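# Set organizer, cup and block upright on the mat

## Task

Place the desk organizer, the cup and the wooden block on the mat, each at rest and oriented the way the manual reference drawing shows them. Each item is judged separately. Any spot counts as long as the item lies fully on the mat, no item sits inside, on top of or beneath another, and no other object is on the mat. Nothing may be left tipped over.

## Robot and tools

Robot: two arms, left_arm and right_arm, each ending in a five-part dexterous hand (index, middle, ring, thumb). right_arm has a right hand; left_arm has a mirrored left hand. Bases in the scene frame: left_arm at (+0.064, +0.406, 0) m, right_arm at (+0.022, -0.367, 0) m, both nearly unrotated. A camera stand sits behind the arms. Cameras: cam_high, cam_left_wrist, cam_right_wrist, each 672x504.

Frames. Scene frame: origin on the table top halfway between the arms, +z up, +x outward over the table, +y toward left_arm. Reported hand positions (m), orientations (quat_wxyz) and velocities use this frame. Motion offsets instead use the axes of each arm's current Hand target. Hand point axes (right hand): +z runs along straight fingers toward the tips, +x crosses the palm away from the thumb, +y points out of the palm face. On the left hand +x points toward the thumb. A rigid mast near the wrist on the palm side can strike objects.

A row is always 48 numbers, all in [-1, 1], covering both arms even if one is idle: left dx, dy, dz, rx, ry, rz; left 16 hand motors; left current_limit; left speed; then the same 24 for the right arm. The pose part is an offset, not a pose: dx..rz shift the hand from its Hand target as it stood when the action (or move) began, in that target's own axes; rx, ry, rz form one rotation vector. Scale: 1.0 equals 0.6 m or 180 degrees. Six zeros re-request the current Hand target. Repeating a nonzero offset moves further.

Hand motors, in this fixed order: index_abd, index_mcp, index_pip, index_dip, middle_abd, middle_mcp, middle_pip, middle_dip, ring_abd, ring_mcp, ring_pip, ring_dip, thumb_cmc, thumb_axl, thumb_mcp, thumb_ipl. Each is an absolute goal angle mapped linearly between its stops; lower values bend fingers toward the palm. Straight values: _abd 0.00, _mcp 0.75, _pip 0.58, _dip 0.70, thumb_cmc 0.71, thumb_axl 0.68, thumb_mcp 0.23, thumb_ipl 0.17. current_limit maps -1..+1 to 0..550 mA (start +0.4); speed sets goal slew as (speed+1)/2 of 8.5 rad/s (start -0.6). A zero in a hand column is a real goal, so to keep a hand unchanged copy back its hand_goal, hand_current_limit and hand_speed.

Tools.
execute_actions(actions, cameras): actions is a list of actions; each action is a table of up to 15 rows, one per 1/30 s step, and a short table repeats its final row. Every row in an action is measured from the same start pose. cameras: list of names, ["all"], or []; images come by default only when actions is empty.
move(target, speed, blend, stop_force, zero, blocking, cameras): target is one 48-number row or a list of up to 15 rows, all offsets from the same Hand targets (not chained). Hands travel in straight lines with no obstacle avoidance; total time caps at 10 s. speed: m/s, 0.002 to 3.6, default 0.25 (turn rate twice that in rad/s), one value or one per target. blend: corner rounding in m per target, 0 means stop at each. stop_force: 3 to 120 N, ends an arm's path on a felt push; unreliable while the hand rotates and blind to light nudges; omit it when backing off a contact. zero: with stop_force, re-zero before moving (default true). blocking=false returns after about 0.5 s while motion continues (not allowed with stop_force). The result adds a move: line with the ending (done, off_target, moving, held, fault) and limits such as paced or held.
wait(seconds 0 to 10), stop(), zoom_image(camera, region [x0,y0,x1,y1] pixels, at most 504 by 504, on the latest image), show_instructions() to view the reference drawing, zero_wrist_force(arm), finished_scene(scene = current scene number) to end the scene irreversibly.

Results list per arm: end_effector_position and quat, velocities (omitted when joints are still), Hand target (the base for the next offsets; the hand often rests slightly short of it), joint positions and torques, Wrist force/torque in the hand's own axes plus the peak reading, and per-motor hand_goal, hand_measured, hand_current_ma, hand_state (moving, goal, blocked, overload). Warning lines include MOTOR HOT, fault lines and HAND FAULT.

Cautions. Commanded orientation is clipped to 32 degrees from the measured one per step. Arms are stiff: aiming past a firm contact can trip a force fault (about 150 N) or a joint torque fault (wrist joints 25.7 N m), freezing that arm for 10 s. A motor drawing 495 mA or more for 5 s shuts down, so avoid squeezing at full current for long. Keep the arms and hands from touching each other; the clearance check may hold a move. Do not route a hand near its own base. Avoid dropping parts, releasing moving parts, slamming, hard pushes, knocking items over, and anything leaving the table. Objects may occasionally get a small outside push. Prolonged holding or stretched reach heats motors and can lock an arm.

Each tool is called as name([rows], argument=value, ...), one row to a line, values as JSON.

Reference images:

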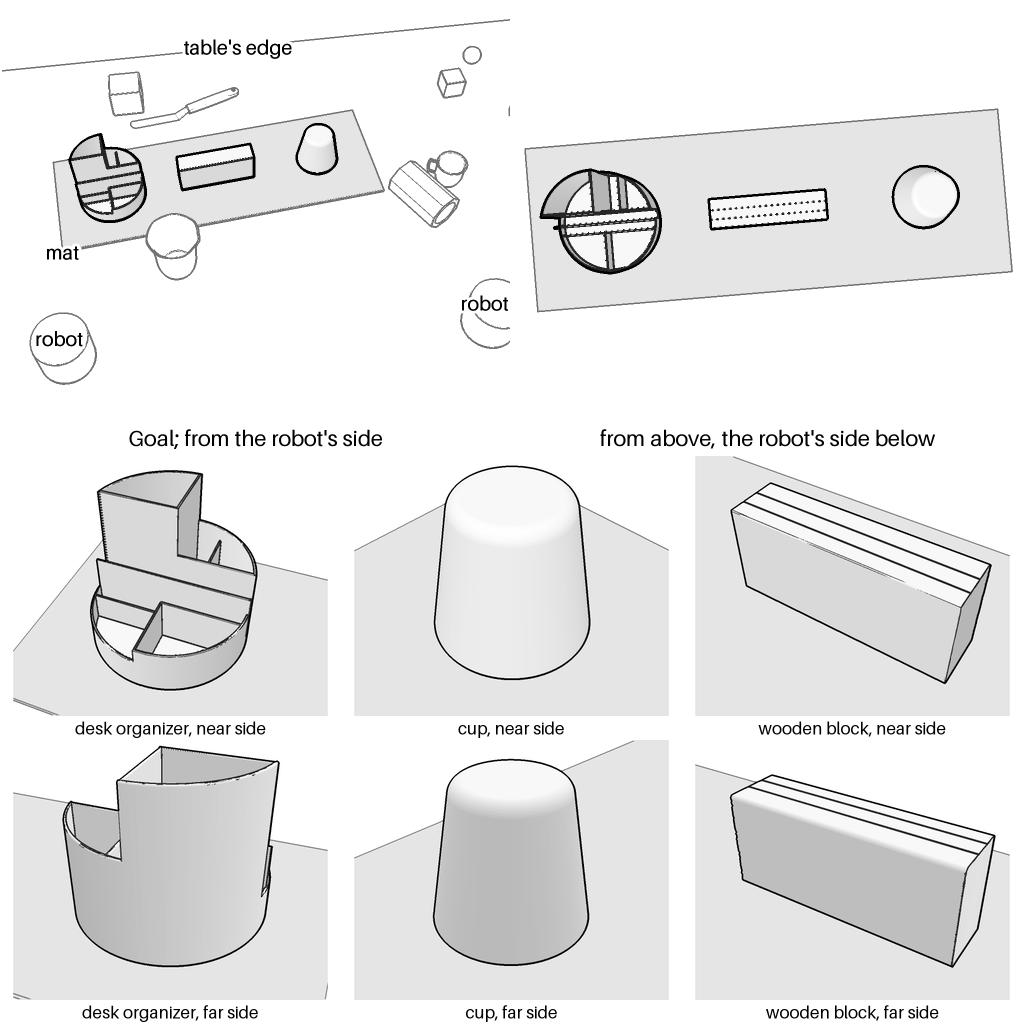

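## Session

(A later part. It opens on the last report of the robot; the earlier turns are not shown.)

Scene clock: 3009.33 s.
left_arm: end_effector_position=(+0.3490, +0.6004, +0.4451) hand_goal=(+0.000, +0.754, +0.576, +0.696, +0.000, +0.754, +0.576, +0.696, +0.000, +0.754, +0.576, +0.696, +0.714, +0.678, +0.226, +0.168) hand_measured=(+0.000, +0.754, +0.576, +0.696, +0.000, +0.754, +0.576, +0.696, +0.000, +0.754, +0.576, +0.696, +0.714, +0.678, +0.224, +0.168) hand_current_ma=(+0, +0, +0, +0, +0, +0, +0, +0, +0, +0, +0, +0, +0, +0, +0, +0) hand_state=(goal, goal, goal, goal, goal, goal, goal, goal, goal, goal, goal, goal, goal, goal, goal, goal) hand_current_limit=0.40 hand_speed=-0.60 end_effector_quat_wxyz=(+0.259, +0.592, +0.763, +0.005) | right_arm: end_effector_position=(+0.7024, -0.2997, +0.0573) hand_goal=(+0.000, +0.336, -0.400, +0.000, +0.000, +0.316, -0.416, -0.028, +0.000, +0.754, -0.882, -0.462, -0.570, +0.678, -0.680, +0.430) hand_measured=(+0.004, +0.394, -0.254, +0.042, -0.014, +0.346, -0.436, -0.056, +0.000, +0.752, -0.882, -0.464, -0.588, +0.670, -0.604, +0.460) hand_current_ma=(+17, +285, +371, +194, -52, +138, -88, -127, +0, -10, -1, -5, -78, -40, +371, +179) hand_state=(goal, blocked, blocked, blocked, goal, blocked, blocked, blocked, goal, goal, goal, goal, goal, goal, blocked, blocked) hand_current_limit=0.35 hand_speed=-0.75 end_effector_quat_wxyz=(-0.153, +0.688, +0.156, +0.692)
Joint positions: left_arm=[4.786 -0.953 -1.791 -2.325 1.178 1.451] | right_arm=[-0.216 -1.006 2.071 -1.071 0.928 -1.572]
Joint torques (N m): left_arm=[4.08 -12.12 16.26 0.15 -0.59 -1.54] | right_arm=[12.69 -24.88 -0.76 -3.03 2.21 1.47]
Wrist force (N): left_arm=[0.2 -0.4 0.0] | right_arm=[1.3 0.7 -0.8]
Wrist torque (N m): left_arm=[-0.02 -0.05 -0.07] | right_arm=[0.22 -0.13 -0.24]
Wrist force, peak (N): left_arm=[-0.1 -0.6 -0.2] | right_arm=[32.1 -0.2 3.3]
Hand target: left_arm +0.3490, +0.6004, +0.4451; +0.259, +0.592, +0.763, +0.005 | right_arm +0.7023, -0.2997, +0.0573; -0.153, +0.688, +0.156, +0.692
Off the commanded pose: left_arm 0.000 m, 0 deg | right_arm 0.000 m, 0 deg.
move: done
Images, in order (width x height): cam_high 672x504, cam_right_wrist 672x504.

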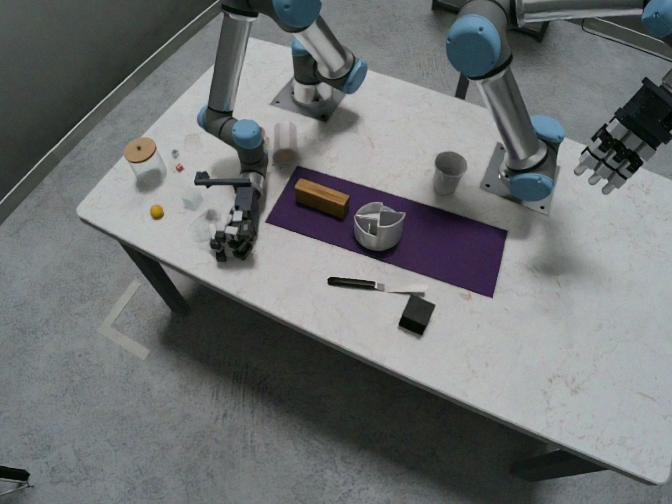

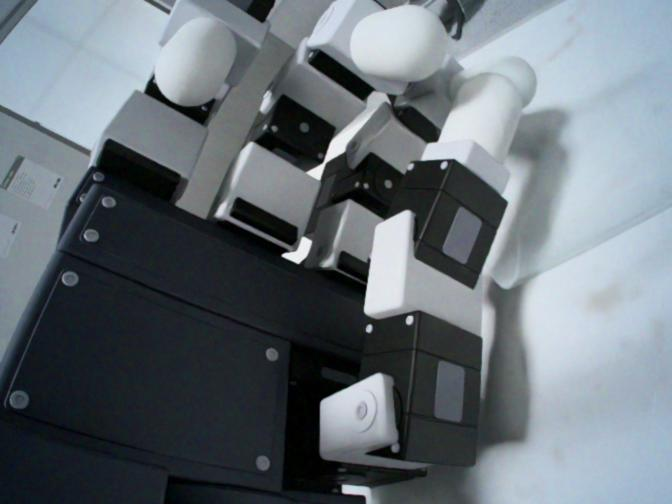

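move([
  [0,0,0,0,0,0, 0,0.754,0.576,0.696,0,0.754,0.576,0.696,0,0.754,0.576,0.696,0.714,0.678,0.226,0.168,0.4,-0.6, 0,0,0,0,0,0, 0,0.479,-0.153,0.116,0,0.479,-0.153,0.116,0,0.754,-0.883,-0.463,-0.571,0.677,-0.449,0.222,0.4,-0.75],
  [0,0,0,0,0,0, 0,0.754,0.576,0.696,0,0.754,0.576,0.696,0,0.754,0.576,0.696,0.714,0.678,0.226,0.168,0.4,-0.6, 0,-0.0819,-0.0574,0,0,0, 0,0.479,-0.153,0.116,0,0.479,-0.153,0.116,0,0.754,-0.883,-0.463,-0.571,0.677,-0.449,0.222,0.4,-0.75],
  [0,0,0,0,0,0, 0,0.754,0.576,0.696,0,0.754,0.576,0.696,0,0.754,0.576,0.696,0.714,0.678,0.226,0.168,0.4,-0.6, 0.25,-0.0819,-0.0574,0,0,0, 0,0.479,-0.153,0.116,0,0.479,-0.153,0.116,0,0.754,-0.883,-0.463,-0.571,0.677,-0.449,0.222,0.4,-0.75],
], speed=[0.06, 0.06, 0.2], blend=[0, 0.01, 0], cameras=["cam_high", "cam_right_wrist"])

zoom_image(camera="cam_high", region=[170, 180, 280, 290])

Scene clock: 3026.97 s.
left_arm: end_effector_position=(+0.3490, +0.6004, +0.4451) hand_goal=(+0.000, +0.754, +0.576, +0.696, +0.000, +0.754, +0.576, +0.696, +0.000, +0.754, +0.576, +0.696, +0.714, +0.678, +0.226, +0.168) hand_measured=(+0.000, +0.754, +0.576, +0.696, +0.000, +0.754, +0.576, +0.696, +0.000, +0.754, +0.576, +0.696, +0.714, +0.678, +0.224, +0.168) hand_current_ma=(+0, +0, +0, +0, +0, +0, +0, +0, +0, +0, +0, +0, +0, +0, +0, +0) hand_state=(goal, goal, goal, goal, goal, goal, goal, goal, goal, goal, goal, goal, goal, goal, goal, goal) hand_current_limit=0.40 hand_speed=-0.60 end_effector_quat_wxyz=(+0.259, +0.592, +0.763, +0.005) | right_arm: end_effector_position=(+0.6493, -0.2696, +0.2068) hand_goal=(+0.000, +0.480, -0.152, +0.116, +0.000, +0.480, -0.152, +0.116, +0.000, +0.754, -0.882, -0.462, -0.570, +0.678, -0.448, +0.222) hand_measured=(+0.006, +0.478, -0.154, +0.114, +0.002, +0.480, -0.154, +0.114, +0.000, +0.752, -0.882, -0.464, -0.566, +0.680, -0.450, +0.224) hand_current_ma=(+20, -6, -9, -7, +5, -1, -8, -12, +0, -9, -1, -5, +20, +9, -10, +9) hand_state=(goal, goal, goal, goal, goal, goal, goal, goal, goal, goal, goal, goal, goal, goal, goal, goal) hand_current_limit=0.40 hand_speed=-0.75 end_effector_quat_wxyz=(-0.153, +0.688, +0.156, +0.692)
Joint positions: left_arm=[4.786 -0.953 -1.791 -2.325 1.178 1.451] | right_arm=[-0.164 -1.41 2.115 -0.711 0.979 -1.573]
Joint torques (N m): left_arm=[4.04 -12.52 15.62 -0.02 -0.45 -1.55] | right_arm=[-9.82 -33.74 -29.98 0.03 -1.73 -1.51]
Wrist force (N): left_arm=[0.0 -0.3 0.0] | right_arm=[-2.0 0.7 -2.0]
Wrist torque (N m): left_arm=[-0.02 -0.04 -0.08] | right_arm=[0.20 -0.09 -0.01]
Wrist force, peak (N): left_arm=[0.3 -0.5 -0.3] | right_arm=[-3.3 0.3 -2.0]
Hand target: left_arm +0.3490, +0.6004, +0.4451; +0.259, +0.592, +0.763, +0.005 | right_arm +0.6493, -0.2696, +0.2069; -0.153, +0.688, +0.156, +0.692
Off the commanded pose: left_arm 0.000 m, 0 deg | right_arm 0.000 m, 0 deg.
move: done
Images, in order (width x height): cam_high 672x504, cam_right_wrist 672x504.

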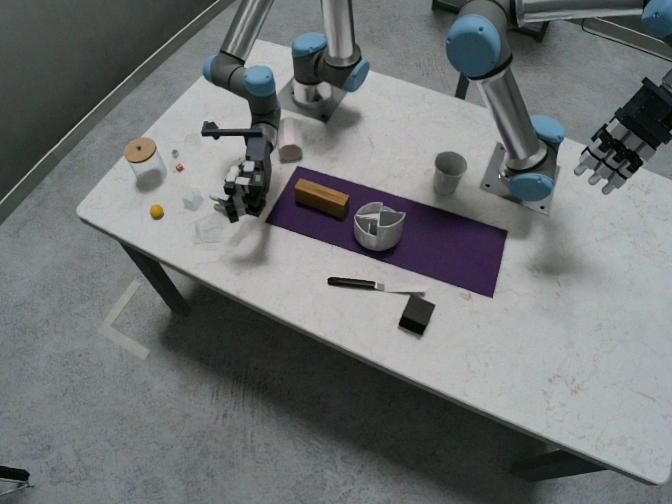

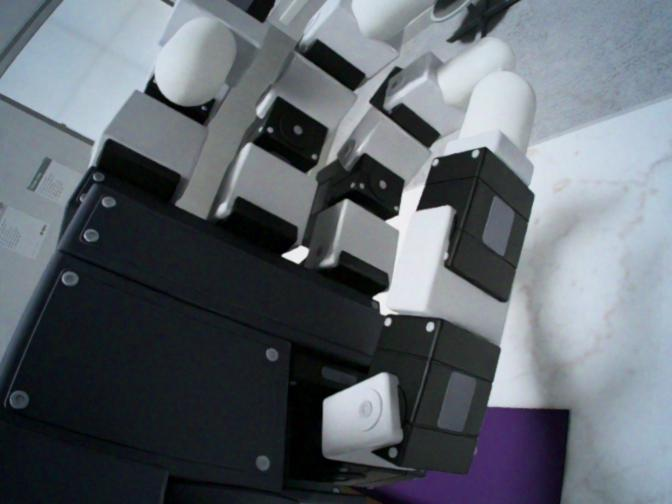

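Scaled by 4.582 from the camera's 672x504 image, which has a finer 960x720 frame.

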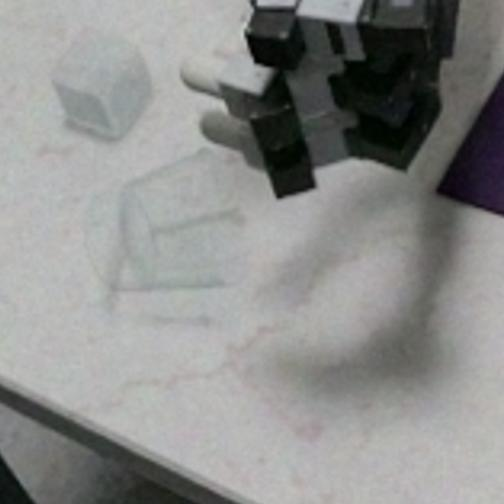

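zoom_image(camera="cam_high", region=[180, 205, 240, 265])

Scaled by 8.400 from the camera's 672x504 image, which has a finer 960x720 frame.

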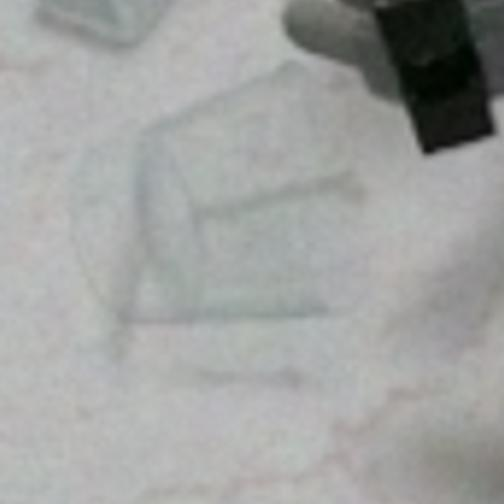

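move(target=[0,0,0,0,0,0, 0,0.754,0.576,0.696,0,0.754,0.576,0.696,0,0.754,0.576,0.696,0.714,0.678,0.226,0.168,0.4,-0.6, -0.0617,0.1737,0.016,-0.1211,-0.1501,0.3617, 0,0.89,-0.2,-0.029,0,0.89,-0.2,-0.029,0,0.754,-0.883,-0.463,-0.571,0.677,0.12,0.02,0.4,-0.6], speed=0.3, cameras=["cam_high", "cam_right_wrist"])

zoom_image(camera="cam_high", region=[170, 170, 270, 270])

Scene clock: 3104.20 s.
left_arm: end_effector_position=(+0.3490, +0.6004, +0.4451) hand_goal=(+0.000, +0.754, +0.576, +0.696, +0.000, +0.754, +0.576, +0.696, +0.000, +0.754, +0.576, +0.696, +0.714, +0.678, +0.226, +0.168) hand_measured=(+0.000, +0.754, +0.576, +0.696, +0.000, +0.754, +0.576, +0.696, +0.000, +0.754, +0.576, +0.696, +0.714, +0.678, +0.224, +0.168) hand_current_ma=(+0, +0, +0, +0, +0, +0, +0, +0, +0, +0, +0, +0, +0, +0, +0, +0) hand_state=(goal, goal, goal, goal, goal, goal, goal, goal, goal, goal, goal, goal, goal, goal, goal, goal) hand_current_limit=0.40 hand_speed=-0.60 end_effector_quat_wxyz=(+0.259, +0.592, +0.763, +0.005) | right_arm: end_effector_position=(+0.7027, -0.3598, +0.1704) hand_goal=(+0.000, +0.890, -0.200, -0.028, +0.000, +0.890, -0.200, -0.028, +0.000, +0.754, -0.882, -0.462, -0.570, +0.678, +0.120, +0.020) hand_measured=(+0.006, +0.886, -0.198, -0.026, +0.002, +0.886, -0.198, -0.026, +0.000, +0.752, -0.882, -0.464, -0.564, +0.680, +0.118, +0.022) hand_current_ma=(+20, -21, +9, +10, +5, -18, +9, +12, +0, -11, -1, -5, +27, +9, -12, +9) hand_state=(goal, goal, goal, goal, goal, goal, goal, goal, goal, goal, goal, goal, goal, goal, goal, goal) hand_current_limit=0.40 hand_speed=-0.60 end_effector_quat_wxyz=(-0.333, +0.812, -0.329, +0.349)
Joint positions: left_arm=[4.786 -0.953 -1.791 -2.325 1.178 1.451] | right_arm=[-0.326 -1.069 1.304 0.453 1.004 -0.84]
Joint torques (N m): left_arm=[4.71 -12.42 14.42 0.24 -0.36 -2.06] | right_arm=[-9.02 -30.87 -32.58 2.1 -2.33 1.3]
Wrist force (N): left_arm=[0.0 -0.3 -0.3] | right_arm=[-0.4 1.5 0.7]
Wrist torque (N m): left_arm=[0.01 -0.04 -0.09] | right_arm=[-0.02 -0.29 0.00]
Wrist force, peak (N): left_arm=[0.3 -0.7 -0.1] | right_arm=[-2.3 0.6 -2.1]
Hand target: left_arm +0.3490, +0.6004, +0.4451; +0.259, +0.592, +0.763, +0.005 | right_arm +0.7027, -0.3598, +0.1704; -0.333, +0.812, -0.329, +0.349
Off the commanded pose: left_arm 0.000 m, 0 deg | right_arm 0.000 m, 0 deg.
move: done
Images, in order (width x height): cam_high 672x504, cam_right_wrist 672x504.

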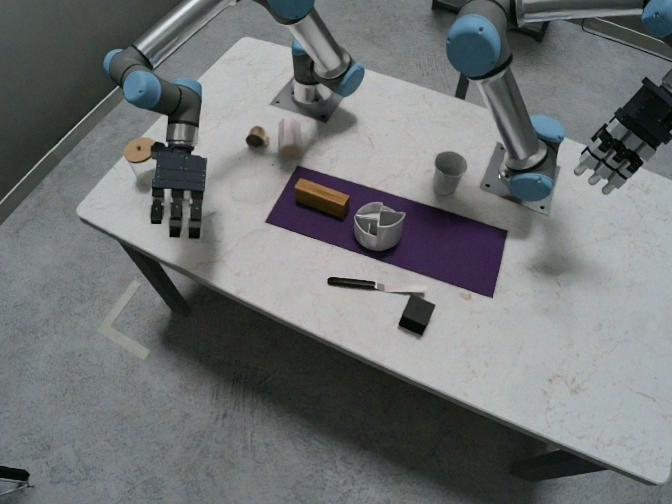

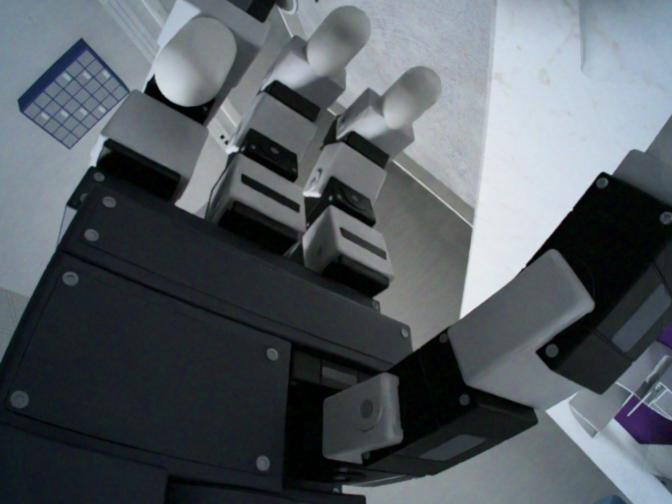

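Scaled by 5.040 from the camera's 672x504 image, which has a finer 960x720 frame.

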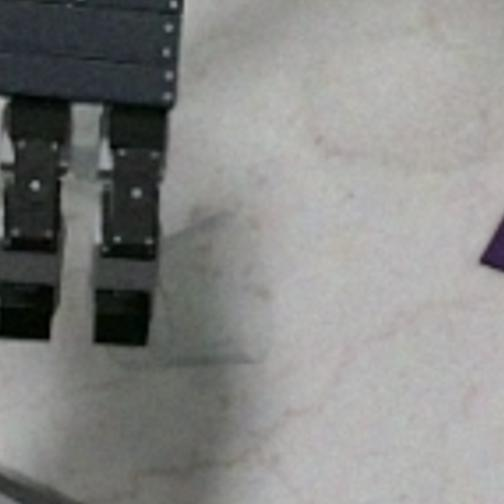

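move(target=[0,0,0,0,0,0, 0,0.754,0.576,0.696,0,0.754,0.576,0.696,0,0.754,0.576,0.696,0.714,0.678,0.226,0.168,0.4,-0.6, -0.0770,0.1733,0.1214,0,0,0, 0,0.89,-0.2,-0.029,0,0.89,-0.2,-0.029,0,0.754,-0.883,-0.463,-0.571,0.677,0.12,0.02,0.4,-0.6], speed=0.07, stop_force=5, cameras=["cam_high", "cam_right_wrist"])

zoom_image(camera="cam_high", region=[170, 170, 270, 270])

Scene clock: 3112.60 s.
left_arm: end_effector_position=(+0.3490, +0.6004, +0.4451) hand_goal=(+0.000, +0.754, +0.576, +0.696, +0.000, +0.754, +0.576, +0.696, +0.000, +0.754, +0.576, +0.696, +0.714, +0.678, +0.226, +0.168) hand_measured=(+0.000, +0.754, +0.576, +0.696, +0.000, +0.754, +0.576, +0.696, +0.000, +0.754, +0.576, +0.696, +0.714, +0.678, +0.224, +0.168) hand_current_ma=(+0, +0, +0, +0, +0, +0, +0, +0, +0, +0, +0, +0, +0, +0, +0, +0) hand_state=(goal, goal, goal, goal, goal, goal, goal, goal, goal, goal, goal, goal, goal, goal, goal, goal) hand_current_limit=0.40 hand_speed=-0.60 end_effector_quat_wxyz=(+0.259, +0.592, +0.763, +0.005) | right_arm: end_effector_position=(+0.7035, -0.3603, +0.0353) hand_goal=(+0.000, +0.890, -0.200, -0.028, +0.000, +0.890, -0.200, -0.028, +0.000, +0.754, -0.882, -0.462, -0.570, +0.678, +0.120, +0.020) hand_measured=(+0.006, +0.884, -0.198, -0.026, +0.002, +0.886, -0.198, -0.026, +0.000, +0.752, -0.882, -0.464, -0.564, +0.680, +0.118, +0.022) hand_current_ma=(+19, -21, +9, +10, +5, -18, +9, +12, +0, -11, -1, -5, +27, +9, -12, +9) hand_state=(goal, goal, goal, goal, goal, goal, goal, goal, goal, goal, goal, goal, goal, goal, goal, goal) hand_current_limit=0.40 hand_speed=-0.60 end_effector_quat_wxyz=(-0.333, +0.812, -0.329, +0.349)
Joint positions: left_arm=[4.786 -0.953 -1.791 -2.325 1.178 1.451] | right_arm=[-0.326 -0.946 1.477 0.157 1.003 -0.84]
Joint torques (N m): left_arm=[7.33 -13.5 14.07 0.48 -0.12 -1.76] | right_arm=[2.45 -34.94 -7.47 -2.08 0.16 1.2]
Wrist force (N): left_arm=[0.2 -0.3 0.1] | right_arm=[-0.6 1.6 0.6]
Wrist torque (N m): left_arm=[-0.02 -0.06 -0.07] | right_arm=[0.00 -0.28 -0.02]
Wrist force, peak (N): left_arm=[0.2 -0.7 -0.1] | right_arm=[-0.6 1.9 0.9]
Hand target: left_arm +0.3490, +0.6004, +0.4451; +0.259, +0.592, +0.763, +0.005 | right_arm +0.7035, -0.3602, +0.0353; -0.333, +0.812, -0.329, +0.349
Off the commanded pose: left_arm 0.000 m, 0 deg | right_arm 0.000 m, 0 deg.
move: done
Images, in order (width x height): cam_high 672x504, cam_right_wrist 672x504.

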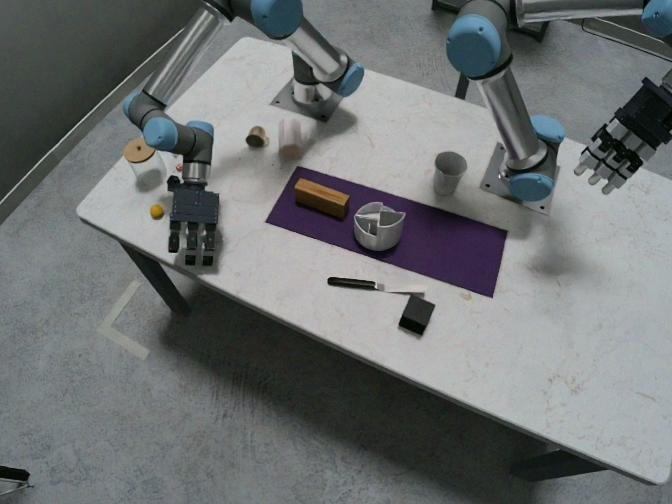

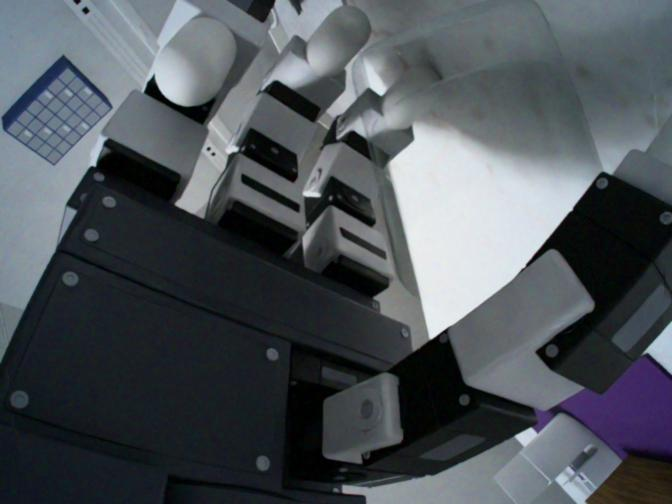

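Scaled by 5.040 from the camera's 672x504 image, which has a finer 960x720 frame.

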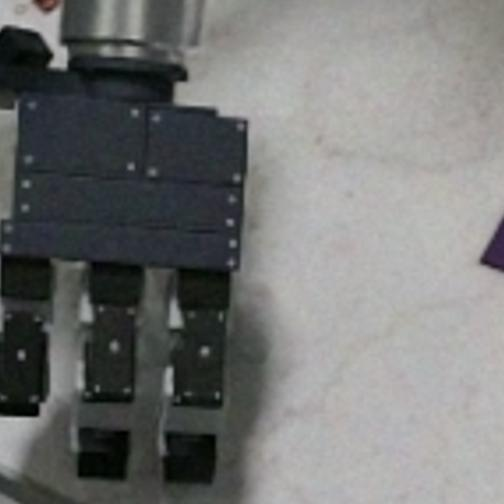

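move(target=[0,0,0,0,0,0, 0,0.754,0.576,0.696,0,0.754,0.576,0.696,0,0.754,0.576,0.696,0.714,0.678,0.226,0.168,0.4,-0.6, 0,0,0,0,0,0, 0,0.82,-0.66,-0.101,0,0.82,-0.66,-0.101,0,0.754,-0.883,-0.463,-0.571,0.677,-0.23,-0.26,0.5,-0.8], speed=0.1, cameras=["cam_right_wrist"])

Scene clock: 3119.80 s.
left_arm: end_effector_position=(+0.3490, +0.6004, +0.4451) hand_goal=(+0.000, +0.754, +0.576, +0.696, +0.000, +0.754, +0.576, +0.696, +0.000, +0.754, +0.576, +0.696, +0.714, +0.678, +0.226, +0.168) hand_measured=(+0.000, +0.754, +0.576, +0.696, +0.000, +0.754, +0.576, +0.696, +0.000, +0.754, +0.576, +0.696, +0.714, +0.678, +0.224, +0.168) hand_current_ma=(+0, +0, +0, +0, +0, +0, +0, +0, +0, +0, +0, +0, +0, +0, +0, +0) hand_state=(goal, goal, goal, goal, goal, goal, goal, goal, goal, goal, goal, goal, goal, goal, goal, goal) hand_current_limit=0.40 hand_speed=-0.60 end_effector_quat_wxyz=(+0.259, +0.592, +0.763, +0.005) | right_arm: end_effector_position=(+0.7035, -0.3602, +0.0353) hand_goal=(+0.000, +0.820, -0.660, -0.100, +0.000, +0.820, -0.660, -0.100, +0.000, +0.754, -0.882, -0.462, -0.570, +0.678, -0.230, -0.260) hand_measured=(+0.002, +0.862, -0.506, -0.088, +0.000, +0.846, -0.594, -0.084, +0.000, +0.752, -0.882, -0.464, -0.548, +0.688, +0.030, -0.200) hand_current_ma=(+10, +199, +412, +46, +1, +117, +301, +73, +0, -11, -1, -5, +98, +50, +413, +378) hand_state=(goal, blocked, blocked, goal, goal, blocked, blocked, goal, goal, goal, goal, goal, blocked, goal, blocked, blocked) hand_current_limit=0.50 hand_speed=-0.80 end_effector_quat_wxyz=(-0.333, +0.812, -0.329, +0.349)
Joint positions: left_arm=[4.786 -0.953 -1.791 -2.325 1.178 1.451] | right_arm=[-0.326 -0.946 1.477 0.157 1.003 -0.84]
Joint torques (N m): left_arm=[6.76 -12.88 13.41 0.25 -0.07 -2.24] | right_arm=[7.69 -38.94 -11.05 -1.89 0.43 1.09]
Wrist force (N): left_arm=[0.3 -0.3 0.0] | right_arm=[-1.3 3.2 1.8]
Wrist torque (N m): left_arm=[-0.01 -0.06 -0.06] | right_arm=[0.00 -0.28 -0.01]
Wrist force, peak (N): left_arm=[0.1 -0.6 -0.4] | right_arm=[-1.2 3.4 1.8]
Hand target: left_arm +0.3490, +0.6004, +0.4451; +0.259, +0.592, +0.763, +0.005 | right_arm +0.7035, -0.3602, +0.0353; -0.333, +0.812, -0.329, +0.349
Off the commanded pose: left_arm 0.000 m, 0 deg | right_arm 0.000 m, 0 deg.
move: done
Images, in order (width x height): cam_right_wrist 672x504.

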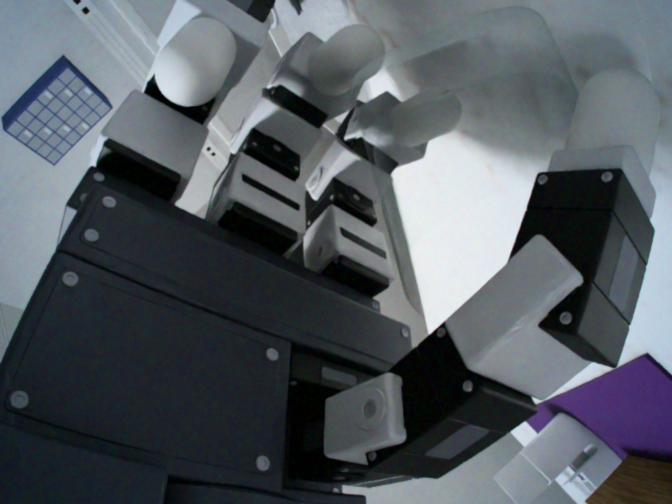

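move([
  [0,0,0,0,0,0, 0,0.754,0.576,0.696,0,0.754,0.576,0.696,0,0.754,0.576,0.696,0.714,0.678,0.226,0.168,0.4,-0.6, 0.0456,-0.1026,-0.0719,0,0,0, 0,0.82,-0.66,-0.101,0,0.82,-0.66,-0.101,0,0.754,-0.883,-0.463,-0.571,0.677,-0.23,-0.26,0.5,-0.8],
  [0,0,0,0,0,0, 0,0.754,0.576,0.696,0,0.754,0.576,0.696,0,0.754,0.576,0.696,0.714,0.678,0.226,0.168,0.4,-0.6, 0.1352,-0.1045,-0.1207,0,0.2232,-0.3185, 0,0.82,-0.66,-0.101,0,0.82,-0.66,-0.101,0,0.754,-0.883,-0.463,-0.571,0.677,-0.23,-0.26,0.5,-0.8],
], speed=[0.12,0.25], blend=0.02, cameras=["cam_high", "cam_right_wrist"])

zoom_image(camera="cam_high", region=[150, 150, 270, 270])

Scene clock: 3140.57 s.
left_arm: end_effector_position=(+0.3490, +0.6004, +0.4451) hand_goal=(+0.000, +0.754, +0.576, +0.696, +0.000, +0.754, +0.576, +0.696, +0.000, +0.754, +0.576, +0.696, +0.714, +0.678, +0.226, +0.168) hand_measured=(+0.000, +0.754, +0.576, +0.696, +0.000, +0.754, +0.576, +0.696, +0.000, +0.754, +0.576, +0.696, +0.714, +0.678, +0.224, +0.168) hand_current_ma=(+0, +0, +0, +0, +0, +0, +0, +0, +0, +0, +0, +0, +0, +0, +0, +0) hand_state=(goal, goal, goal, goal, goal, goal, goal, goal, goal, goal, goal, goal, goal, goal, goal, goal) hand_current_limit=0.40 hand_speed=-0.60 end_effector_quat_wxyz=(+0.259, +0.592, +0.763, +0.005) | right_arm: end_effector_position=(+0.7094, -0.4097, +0.1506) hand_goal=(+0.000, +0.820, -0.660, -0.100, +0.000, +0.820, -0.660, -0.100, +0.000, +0.754, -0.882, -0.462, -0.570, +0.678, -0.230, -0.260) hand_measured=(+0.002, +0.870, -0.524, -0.088, +0.000, +0.846, -0.622, -0.086, +0.000, +0.752, -0.882, -0.464, -0.534, +0.692, +0.034, -0.204) hand_current_ma=(+6, +245, +412, +46, +1, +117, +172, +61, +0, -11, -1, -5, +167, +74, +413, +351) hand_state=(goal, blocked, blocked, goal, goal, blocked, blocked, goal, goal, goal, goal, goal, blocked, goal, blocked, blocked) hand_current_limit=0.50 hand_speed=-0.80 end_effector_quat_wxyz=(-0.001, +0.705, +0.002, +0.709)
Joint positions: left_arm=[4.786 -0.953 -1.791 -2.325 1.178 1.451] | right_arm=[-0.217 -1.168 1.972 -0.809 1.362 -1.572]
Joint torques (N m): left_arm=[7.61 -12.33 15.59 0.25 -0.19 -1.79] | right_arm=[-9.93 -25.58 -8.07 -4.57 -2.06 -1.76]
Wrist force (N): left_arm=[0.1 -0.3 -0.1] | right_arm=[-4.3 0.7 -2.0]
Wrist torque (N m): left_arm=[0.00 -0.05 -0.08] | right_arm=[0.23 -0.03 -0.05]
Wrist force, peak (N): left_arm=[0.1 -0.7 0.1] | right_arm=[-4.6 0.8 -2.1]
Hand target: left_arm +0.3490, +0.6004, +0.4451; +0.259, +0.592, +0.763, +0.005 | right_arm +0.7094, -0.4097, +0.1506; +0.000, +0.705, +0.003, +0.709
Off the commanded pose: left_arm 0.000 m, 0 deg | right_arm 0.000 m, 0 deg.
move: done
Images, in order (width x height): cam_high 672x504, cam_right_wrist 672x504.

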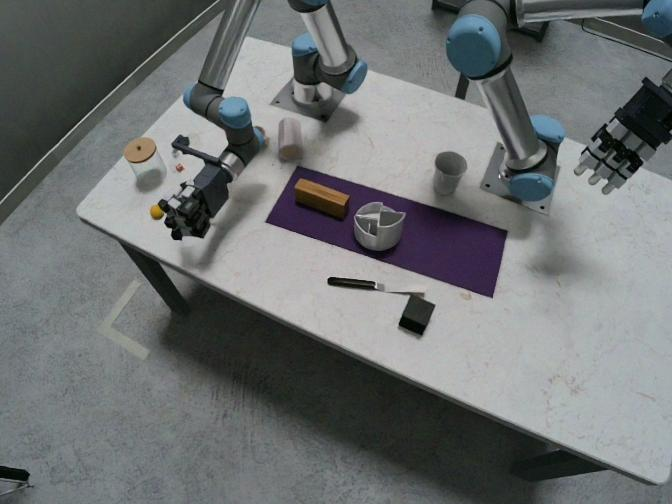

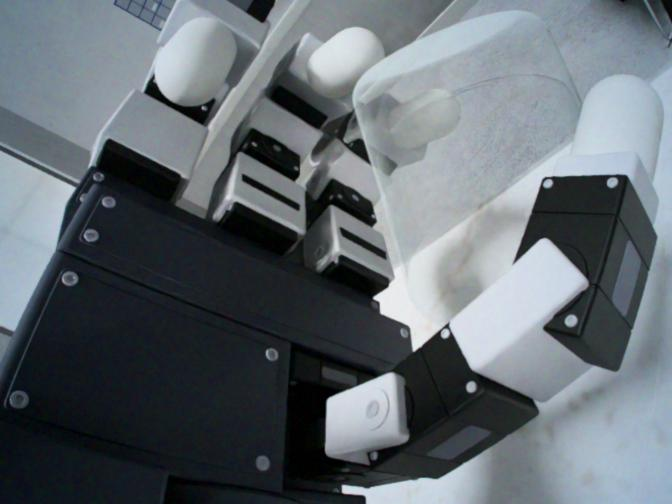

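Scaled by 4.200 from the camera's 672x504 image, which has a finer 960x720 frame.

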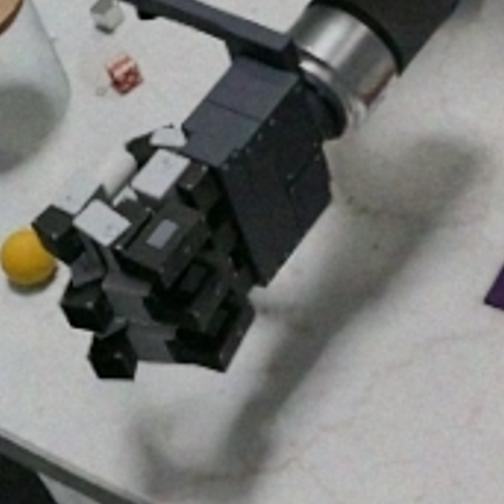

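move(target=[0,0,0,0,0,0, 0,0.754,0.576,0.696,0,0.754,0.576,0.696,0,0.754,0.576,0.696,0.714,0.678,0.226,0.168,0.4,-0.6, -0.1,0,0,0,0,0, 0,0.82,-0.66,-0.101,0,0.82,-0.66,-0.101,0,0.754,-0.883,-0.463,-0.571,0.677,-0.23,-0.26,0.5,-0.8], speed=0.12)

move(target=[0,0,0,0,0,0, 0,0.754,0.576,0.696,0,0.754,0.576,0.696,0,0.754,0.576,0.696,0.714,0.678,0.226,0.168,0.4,-0.6, -0.07,0,0,0,0,0, 0,0.82,-0.66,-0.101,0,0.82,-0.66,-0.101,0,0.754,-0.883,-0.463,-0.571,0.677,-0.23,-0.26,0.5,-0.8], speed=0.02, stop_force=4, cameras=["cam_high", "cam_right_wrist"])

zoom_image(camera="cam_high", region=[150, 150, 270, 270])

Scene clock: 3150.50 s.
left_arm: end_effector_position=(+0.3490, +0.6004, +0.4451) hand_goal=(+0.000, +0.754, +0.576, +0.696, +0.000, +0.754, +0.576, +0.696, +0.000, +0.754, +0.576, +0.696, +0.714, +0.678, +0.226, +0.168) hand_measured=(+0.000, +0.754, +0.576, +0.696, +0.000, +0.754, +0.576, +0.696, +0.000, +0.754, +0.576, +0.696, +0.714, +0.678, +0.224, +0.168) hand_current_ma=(+0, +0, +0, +0, +0, +0, +0, +0, +0, +0, +0, +0, +0, +0, +0, +0) hand_state=(goal, goal, goal, goal, goal, goal, goal, goal, goal, goal, goal, goal, goal, goal, goal, goal) hand_current_limit=0.40 hand_speed=-0.60 end_effector_quat_wxyz=(+0.259, +0.592, +0.763, +0.005) | right_arm: end_effector_position=(+0.7097, -0.4099, +0.0907) hand_goal=(+0.000, +0.820, -0.660, -0.100, +0.000, +0.820, -0.660, -0.100, +0.000, +0.754, -0.882, -0.462, -0.570, +0.678, -0.230, -0.260) hand_measured=(+0.002, +0.870, -0.526, -0.088, +0.000, +0.846, -0.622, -0.086, +0.000, +0.752, -0.882, -0.464, -0.532, +0.692, +0.036, -0.204) hand_current_ma=(+6, +246, +413, +46, +1, +117, +168, +59, +0, -11, -1, -5, +170, +75, +413, +350) hand_state=(goal, blocked, blocked, goal, goal, blocked, blocked, goal, goal, goal, goal, goal, blocked, goal, blocked, blocked) hand_current_limit=0.50 hand_speed=-0.80 end_effector_quat_wxyz=(+0.000, +0.705, +0.003, +0.709)
Joint positions: left_arm=[4.786 -0.953 -1.791 -2.325 1.178 1.451] | right_arm=[-0.218 -1.049 2.002 -0.959 1.362 -1.572]
Joint torques (N m): left_arm=[8.48 -12.02 14.48 0.37 -0.14 -1.82] | right_arm=[-5.9 -30.01 -5.47 -4.76 -1.81 -0.24]
Wrist force (N): left_arm=[0.1 -0.4 -0.1] | right_arm=[-4.5 0.6 -1.9]
Wrist torque (N m): left_arm=[-0.02 -0.05 -0.07] | right_arm=[0.20 -0.01 -0.04]
Wrist force, peak (N): left_arm=[0.0 -0.6 -0.3] | right_arm=[-5.2 0.6 -1.9]
Hand target: left_arm +0.3490, +0.6004, +0.4451; +0.259, +0.592, +0.763, +0.005 | right_arm +0.7098, -0.4098, +0.0906; +0.000, +0.705, +0.003, +0.709
Off the commanded pose: left_arm 0.000 m, 0 deg | right_arm 0.000 m, 0 deg.
move: done

Scene clock: 3152.57 s.
left_arm: end_effector_position=(+0.3490, +0.6004, +0.4451) hand_goal=(+0.000, +0.754, +0.576, +0.696, +0.000, +0.754, +0.576, +0.696, +0.000, +0.754, +0.576, +0.696, +0.714, +0.678, +0.226, +0.168) hand_measured=(+0.000, +0.754, +0.576, +0.696, +0.000, +0.754, +0.576, +0.696, +0.000, +0.754, +0.576, +0.696, +0.714, +0.678, +0.224, +0.168) hand_current_ma=(+0, +0, +0, +0, +0, +0, +0, +0, +0, +0, +0, +0, +0, +0, +0, +0) hand_state=(goal, goal, goal, goal, goal, goal, goal, goal, goal, goal, goal, goal, goal, goal, goal, goal) hand_current_limit=0.40 hand_speed=-0.60 end_effector_quat_wxyz=(+0.259, +0.592, +0.763, +0.005) | right_arm: end_effector_position=(+0.7098, -0.4099, +0.0776) hand_goal=(+0.000, +0.820, -0.660, -0.100, +0.000, +0.820, -0.660, -0.100, +0.000, +0.754, -0.882, -0.462, -0.570, +0.678, -0.230, -0.260) hand_measured=(+0.002, +0.870, -0.528, -0.088, +0.006, +0.850, -0.624, -0.096, +0.000, +0.752, -0.882, -0.464, -0.538, +0.690, +0.036, -0.204) hand_current_ma=(+10, +246, +412, +47, +24, +140, +161, +16, +0, -11, -1, -5, +145, +64, +413, +347) hand_state=(goal, blocked, blocked, goal, goal, blocked, blocked, goal, goal, goal, goal, goal, blocked, goal, blocked, blocked) hand_current_limit=0.50 hand_speed=-0.80 end_effector_quat_wxyz=(+0.000, +0.705, +0.003, +0.709)
Joint positions: left_arm=[4.786 -0.953 -1.791 -2.325 1.178 1.451] | right_arm=[-0.218 -1.021 2.005 -0.99 1.362 -1.572]
Joint torques (N m): left_arm=[6.9 -13.34 15.33 0.39 0.02 -2.18] | right_arm=[-5.84 -45.44 -26.8 -0.67 0.66 0.66]
Wrist force (N): left_arm=[0.2 -0.5 -0.1] | right_arm=[-3.9 0.8 -2.0]
Wrist torque (N m): left_arm=[-0.04 -0.06 -0.07] | right_arm=[0.22 -0.02 -0.05]
Wrist force, peak (N): left_arm=[0.4 -0.5 -0.2] | right_arm=[-4.5 0.6 -2.1]
Hand target: left_arm +0.3490, +0.6004, +0.4451; +0.259, +0.592, +0.763, +0.005 | right_arm +0.7098, -0.4099, +0.0776; +0.000, +0.705, +0.003, +0.709 (not the last commanded pose)
Off the commanded pose: left_arm 0.000 m, 0 deg | right_arm 0.029 m, 0 deg.
move: contact (right_arm)
Images, in order (width x height): cam_high 672x504, cam_right_wrist 672x504.

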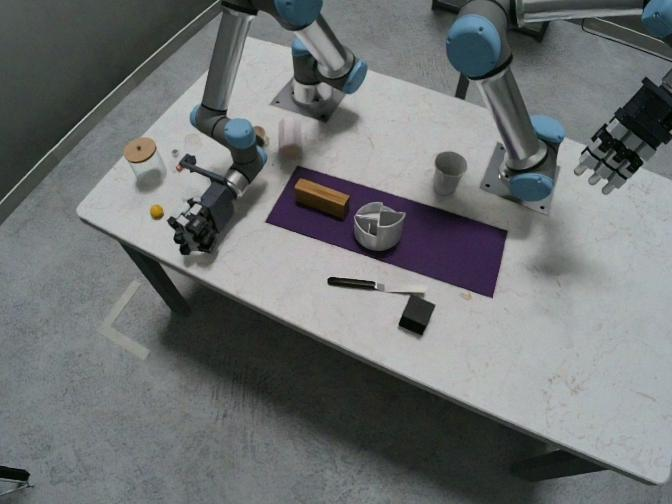

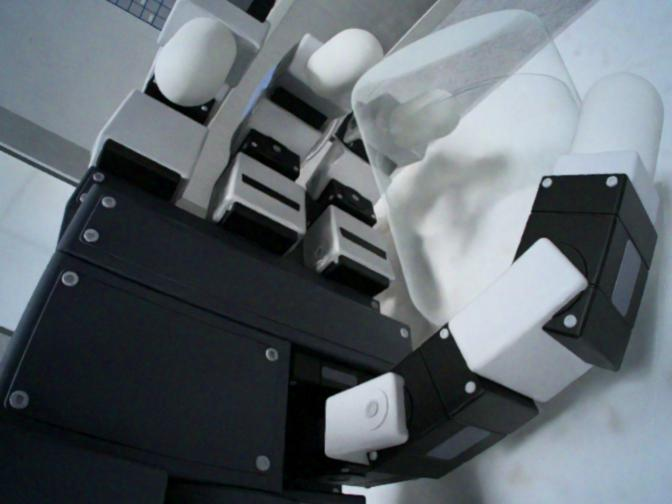

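Scaled by 4.200 from the camera's 672x504 image, which has a finer 960x720 frame.

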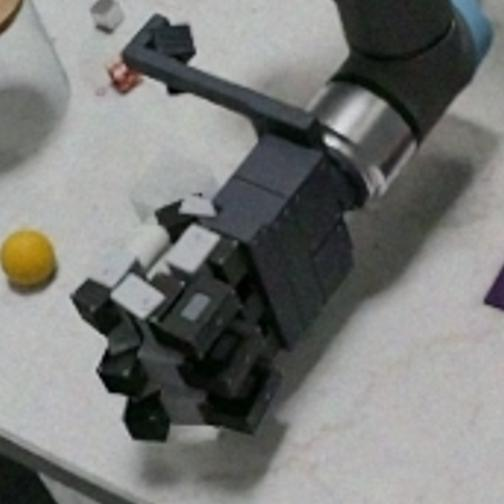

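move(target=[0,0,0,0,0,0, 0,0.754,0.576,0.696,0,0.754,0.576,0.696,0,0.754,0.576,0.696,0.714,0.678,0.226,0.168,0.4,-0.6, -0.035,0,0,0,0,0, 0,0.82,-0.66,-0.101,0,0.82,-0.66,-0.101,0,0.754,-0.883,-0.463,-0.571,0.677,-0.23,-0.26,0.5,-0.8], speed=0.015, stop_force=9, cameras=["cam_right_wrist"])

Scene clock: 3158.30 s.
left_arm: end_effector_position=(+0.3490, +0.6004, +0.4451) hand_goal=(+0.000, +0.754, +0.576, +0.696, +0.000, +0.754, +0.576, +0.696, +0.000, +0.754, +0.576, +0.696, +0.714, +0.678, +0.226, +0.168) hand_measured=(+0.000, +0.754, +0.576, +0.696, +0.000, +0.754, +0.576, +0.696, +0.000, +0.754, +0.576, +0.696, +0.714, +0.678, +0.224, +0.168) hand_current_ma=(+0, +0, +0, +0, +0, +0, +0, +0, +0, +0, +0, +0, +0, +0, +0, +0) hand_state=(goal, goal, goal, goal, goal, goal, goal, goal, goal, goal, goal, goal, goal, goal, goal, goal) hand_current_limit=0.40 hand_speed=-0.60 end_effector_quat_wxyz=(+0.259, +0.592, +0.763, +0.005) | right_arm: end_effector_position=(+0.7100, -0.4099, +0.0761) hand_goal=(+0.000, +0.820, -0.660, -0.100, +0.000, +0.820, -0.660, -0.100, +0.000, +0.754, -0.882, -0.462, -0.570, +0.678, -0.230, -0.260) hand_measured=(+0.006, +0.870, -0.534, -0.086, +0.014, +0.860, -0.626, -0.104, +0.000, +0.752, -0.882, -0.464, -0.552, +0.684, +0.038, -0.204) hand_current_ma=(+19, +246, +412, +58, +49, +190, +151, -15, +0, -11, -1, -5, +82, +35, +413, +345) hand_state=(goal, blocked, blocked, goal, goal, blocked, blocked, goal, goal, goal, goal, goal, goal, goal, blocked, blocked) hand_current_limit=0.50 hand_speed=-0.80 end_effector_quat_wxyz=(+0.000, +0.705, +0.003, +0.709)
Joint positions: left_arm=[4.786 -0.953 -1.791 -2.325 1.178 1.451] | right_arm=[-0.218 -1.017 2.005 -0.994 1.362 -1.572]
Joint torques (N m): left_arm=[8.02 -13.86 16.17 0.21 0.2 -1.81] | right_arm=[-8.19 -42.03 -24.26 -0.05 1.17 0.85]
Wrist force (N): left_arm=[0.1 -0.4 -0.2] | right_arm=[0.1 0.5 -1.7]
Wrist torque (N m): left_arm=[-0.01 -0.05 -0.08] | right_arm=[0.22 -0.03 -0.06]
Wrist force, peak (N): left_arm=[0.1 -0.7 0.0] | right_arm=[5.9 -0.8 -0.9]
Hand target: left_arm +0.3490, +0.6004, +0.4451; +0.259, +0.592, +0.763, +0.005 | right_arm +0.7100, -0.4099, +0.0761; +0.000, +0.705, +0.003, +0.709 (not the last commanded pose)
Off the commanded pose: left_arm 0.000 m, 0 deg | right_arm 0.020 m, 0 deg.
move: contact (right_arm)
Images, in order (width x height): cam_right_wrist 672x504.

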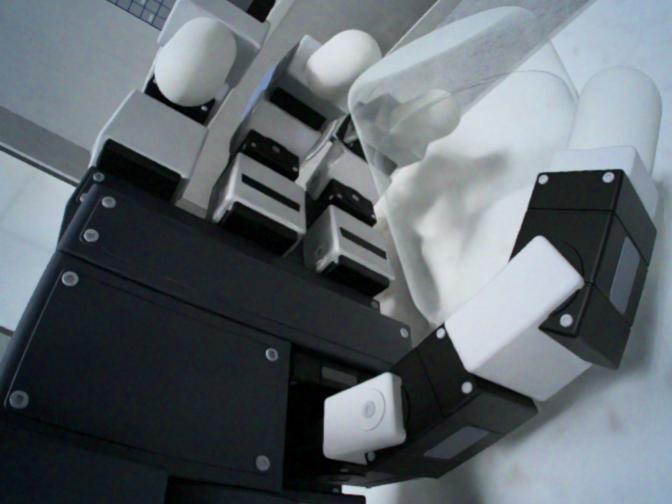

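move(target=[0,0,0,0,0,0, 0,0.754,0.576,0.696,0,0.754,0.576,0.696,0,0.754,0.576,0.696,0.714,0.678,0.226,0.168,0.4,-0.6, 0,0,0,0,0,0, 0,0.89,-0.25,-0.029,0,0.89,-0.25,-0.029,0,0.754,-0.883,-0.463,-0.571,0.677,0.12,0.02,0.4,-0.85], speed=0.1, cameras=["cam_right_wrist","cam_high"])

zoom_image(camera="cam_high", region=[150, 170, 250, 270])

Scene clock: 3164.50 s.
left_arm: end_effector_position=(+0.3490, +0.6004, +0.4451) hand_goal=(+0.000, +0.754, +0.576, +0.696, +0.000, +0.754, +0.576, +0.696, +0.000, +0.754, +0.576, +0.696, +0.714, +0.678, +0.226, +0.168) hand_measured=(+0.000, +0.754, +0.576, +0.696, +0.000, +0.754, +0.576, +0.696, +0.000, +0.754, +0.576, +0.696, +0.714, +0.678, +0.224, +0.168) hand_current_ma=(+0, +0, +0, +0, +0, +0, +0, +0, +0, +0, +0, +0, +0, +0, +0, +0) hand_state=(goal, goal, goal, goal, goal, goal, goal, goal, goal, goal, goal, goal, goal, goal, goal, goal) hand_current_limit=0.40 hand_speed=-0.60 end_effector_quat_wxyz=(+0.259, +0.592, +0.763, +0.005) | right_arm: end_effector_position=(+0.7100, -0.4099, +0.0761) hand_goal=(+0.000, +0.890, -0.250, -0.028, +0.000, +0.890, -0.250, -0.028, +0.000, +0.754, -0.882, -0.462, -0.570, +0.678, +0.120, +0.020) hand_measured=(+0.006, +0.888, -0.252, -0.030, +0.008, +0.888, -0.252, -0.030, +0.000, +0.752, -0.882, -0.464, -0.556, +0.682, +0.120, +0.018) hand_current_ma=(+19, -5, -11, -9, +30, -7, -11, -12, +0, -11, -1, -5, +63, +20, +3, -9) hand_state=(goal, goal, goal, goal, goal, goal, goal, goal, goal, goal, goal, goal, goal, goal, goal, goal) hand_current_limit=0.40 hand_speed=-0.85 end_effector_quat_wxyz=(+0.000, +0.705, +0.003, +0.709)
Joint positions: left_arm=[4.786 -0.953 -1.791 -2.325 1.178 1.451] | right_arm=[-0.218 -1.017 2.005 -0.994 1.362 -1.572]
Joint torques (N m): left_arm=[7.45 -13.96 15.63 0.27 0.23 -1.8] | right_arm=[-7.34 -41.34 -23.03 -1.19 1.13 0.85]
Wrist force (N): left_arm=[-0.1 -0.3 -0.1] | right_arm=[-2.3 0.5 -2.0]
Wrist torque (N m): left_arm=[-0.01 -0.03 -0.09] | right_arm=[0.21 -0.03 -0.06]
Wrist force, peak (N): left_arm=[0.1 -0.6 -0.1] | right_arm=[-2.0 1.3 -2.3]
Hand target: left_arm +0.3490, +0.6004, +0.4451; +0.259, +0.592, +0.763, +0.005 | right_arm +0.7100, -0.4099, +0.0761; +0.000, +0.705, +0.003, +0.709
Off the commanded pose: left_arm 0.000 m, 0 deg | right_arm 0.000 m, 0 deg.
move: done
Images, in order (width x height): cam_high 672x504, cam_right_wrist 672x504.

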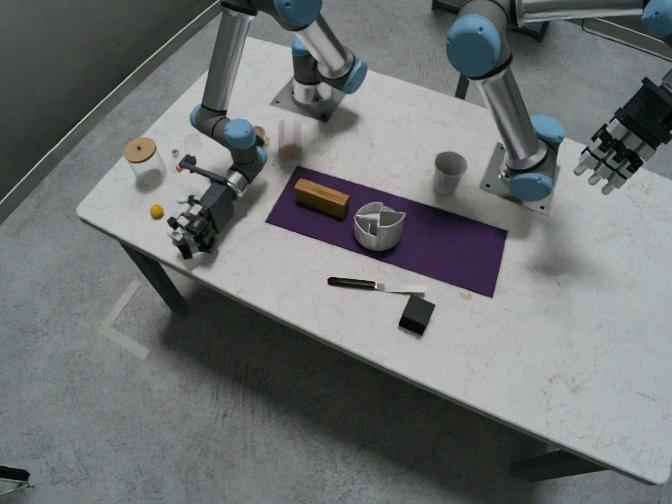

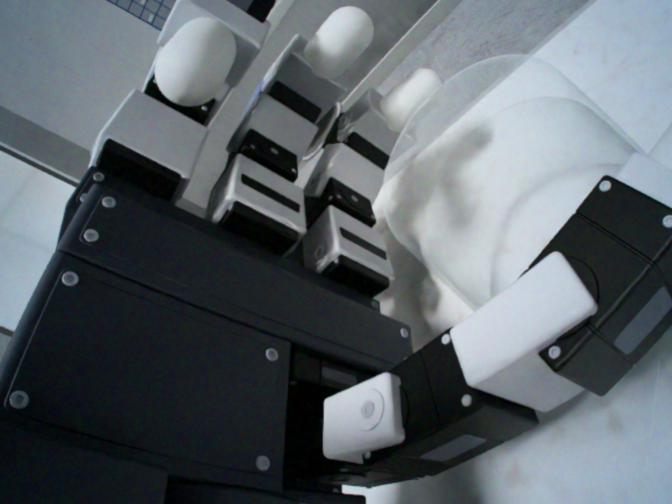

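Scaled by 5.040 from the camera's 672x504 image, which has a finer 960x720 frame.

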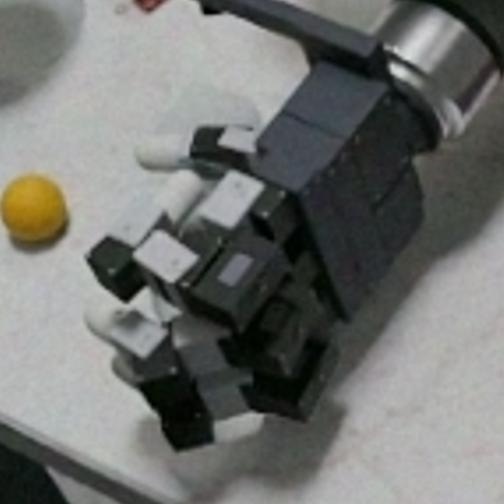

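move([
  [0,0,0,0,0,0, 0,0.754,0.576,0.696,0,0.754,0.576,0.696,0,0.754,0.576,0.696,0.714,0.678,0.226,0.168,0.4,-0.6, 0,-0.0887,-0.0622,0,0,0, 0,0.89,-0.25,-0.029,0,0.89,-0.25,-0.029,0,0.754,-0.883,-0.463,-0.571,0.677,0.12,0.02,0.4,-0.75],
  [0,0,0,0,0,0, 0,0.754,0.576,0.696,0,0.754,0.576,0.696,0,0.754,0.576,0.696,0.714,0.678,0.226,0.168,0.4,-0.6, 0.25,-0.0887,-0.0622,0,0,0, 0,0.89,-0.25,-0.029,0,0.89,-0.25,-0.029,0,0.754,-0.883,-0.463,-0.571,0.677,0.12,0.02,0.4,-0.75],
], speed=[0.1,0.25], blend=0.01, cameras=["cam_high", "cam_right_wrist"])

zoom_image(camera="cam_high", region=[160, 200, 240, 280])

Scene clock: 3173.60 s.
left_arm: end_effector_position=(+0.3490, +0.6004, +0.4451) hand_goal=(+0.000, +0.754, +0.576, +0.696, +0.000, +0.754, +0.576, +0.696, +0.000, +0.754, +0.576, +0.696, +0.714, +0.678, +0.226, +0.168) hand_measured=(+0.000, +0.754, +0.576, +0.696, +0.000, +0.754, +0.576, +0.696, +0.000, +0.754, +0.576, +0.696, +0.714, +0.678, +0.224, +0.168) hand_current_ma=(+0, +0, +0, +0, +0, +0, +0, +0, +0, +0, +0, +0, +0, +0, +0, +0) hand_state=(goal, goal, goal, goal, goal, goal, goal, goal, goal, goal, goal, goal, goal, goal, goal, goal) hand_current_limit=0.40 hand_speed=-0.60 end_effector_quat_wxyz=(+0.259, +0.592, +0.763, +0.005) | right_arm: end_effector_position=(+0.6715, -0.3564, +0.2256) hand_goal=(+0.000, +0.890, -0.250, -0.028, +0.000, +0.890, -0.250, -0.028, +0.000, +0.754, -0.882, -0.462, -0.570, +0.678, +0.120, +0.020) hand_measured=(+0.006, +0.888, -0.252, -0.030, +0.008, +0.888, -0.252, -0.030, +0.000, +0.752, -0.882, -0.464, -0.556, +0.682, +0.120, +0.018) hand_current_ma=(+19, -5, -11, -9, +30, -7, -10, -12, +0, -10, -1, -5, +63, +19, +3, -9) hand_state=(goal, goal, goal, goal, goal, goal, goal, goal, goal, goal, goal, goal, goal, goal, goal, goal) hand_current_limit=0.40 hand_speed=-0.75 end_effector_quat_wxyz=(+0.000, +0.705, +0.003, +0.709)
Joint positions: left_arm=[4.786 -0.953 -1.791 -2.325 1.178 1.451] | right_arm=[-0.106 -1.354 1.985 -0.638 1.473 -1.573]
Joint torques (N m): left_arm=[7.15 -13.85 15.63 0.37 -0.03 -1.92] | right_arm=[13.63 -36.02 -33.06 -0.18 2.07 1.06]
Wrist force (N): left_arm=[0.1 -0.3 -0.2] | right_arm=[-2.2 0.5 -2.1]
Wrist torque (N m): left_arm=[0.00 -0.05 -0.08] | right_arm=[0.20 -0.05 -0.04]
Wrist force, peak (N): left_arm=[0.4 -0.6 0.0] | right_arm=[-3.5 -0.2 -2.0]
Hand target: left_arm +0.3490, +0.6004, +0.4451; +0.259, +0.592, +0.763, +0.005 | right_arm +0.6715, -0.3564, +0.2257; +0.000, +0.705, +0.003, +0.709
Off the commanded pose: left_arm 0.000 m, 0 deg | right_arm 0.000 m, 0 deg.
move: done
Images, in order (width x height): cam_high 672x504, cam_right_wrist 672x504.

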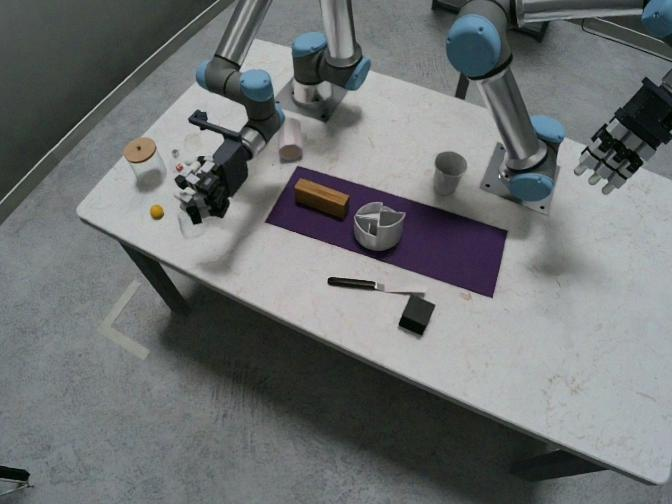

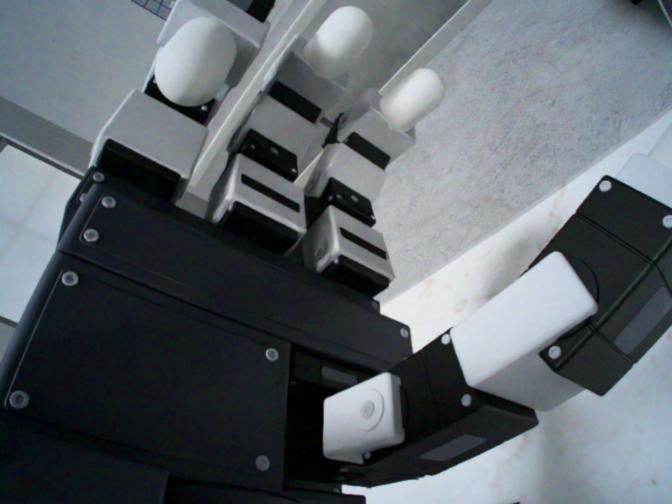

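Scaled by 6.300 from the camera's 672x504 image, which has a finer 960x720 frame.

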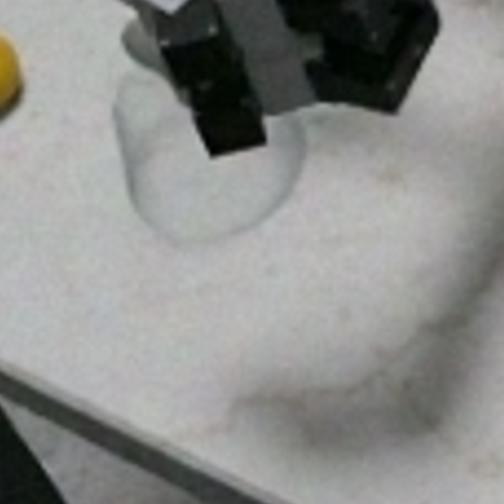

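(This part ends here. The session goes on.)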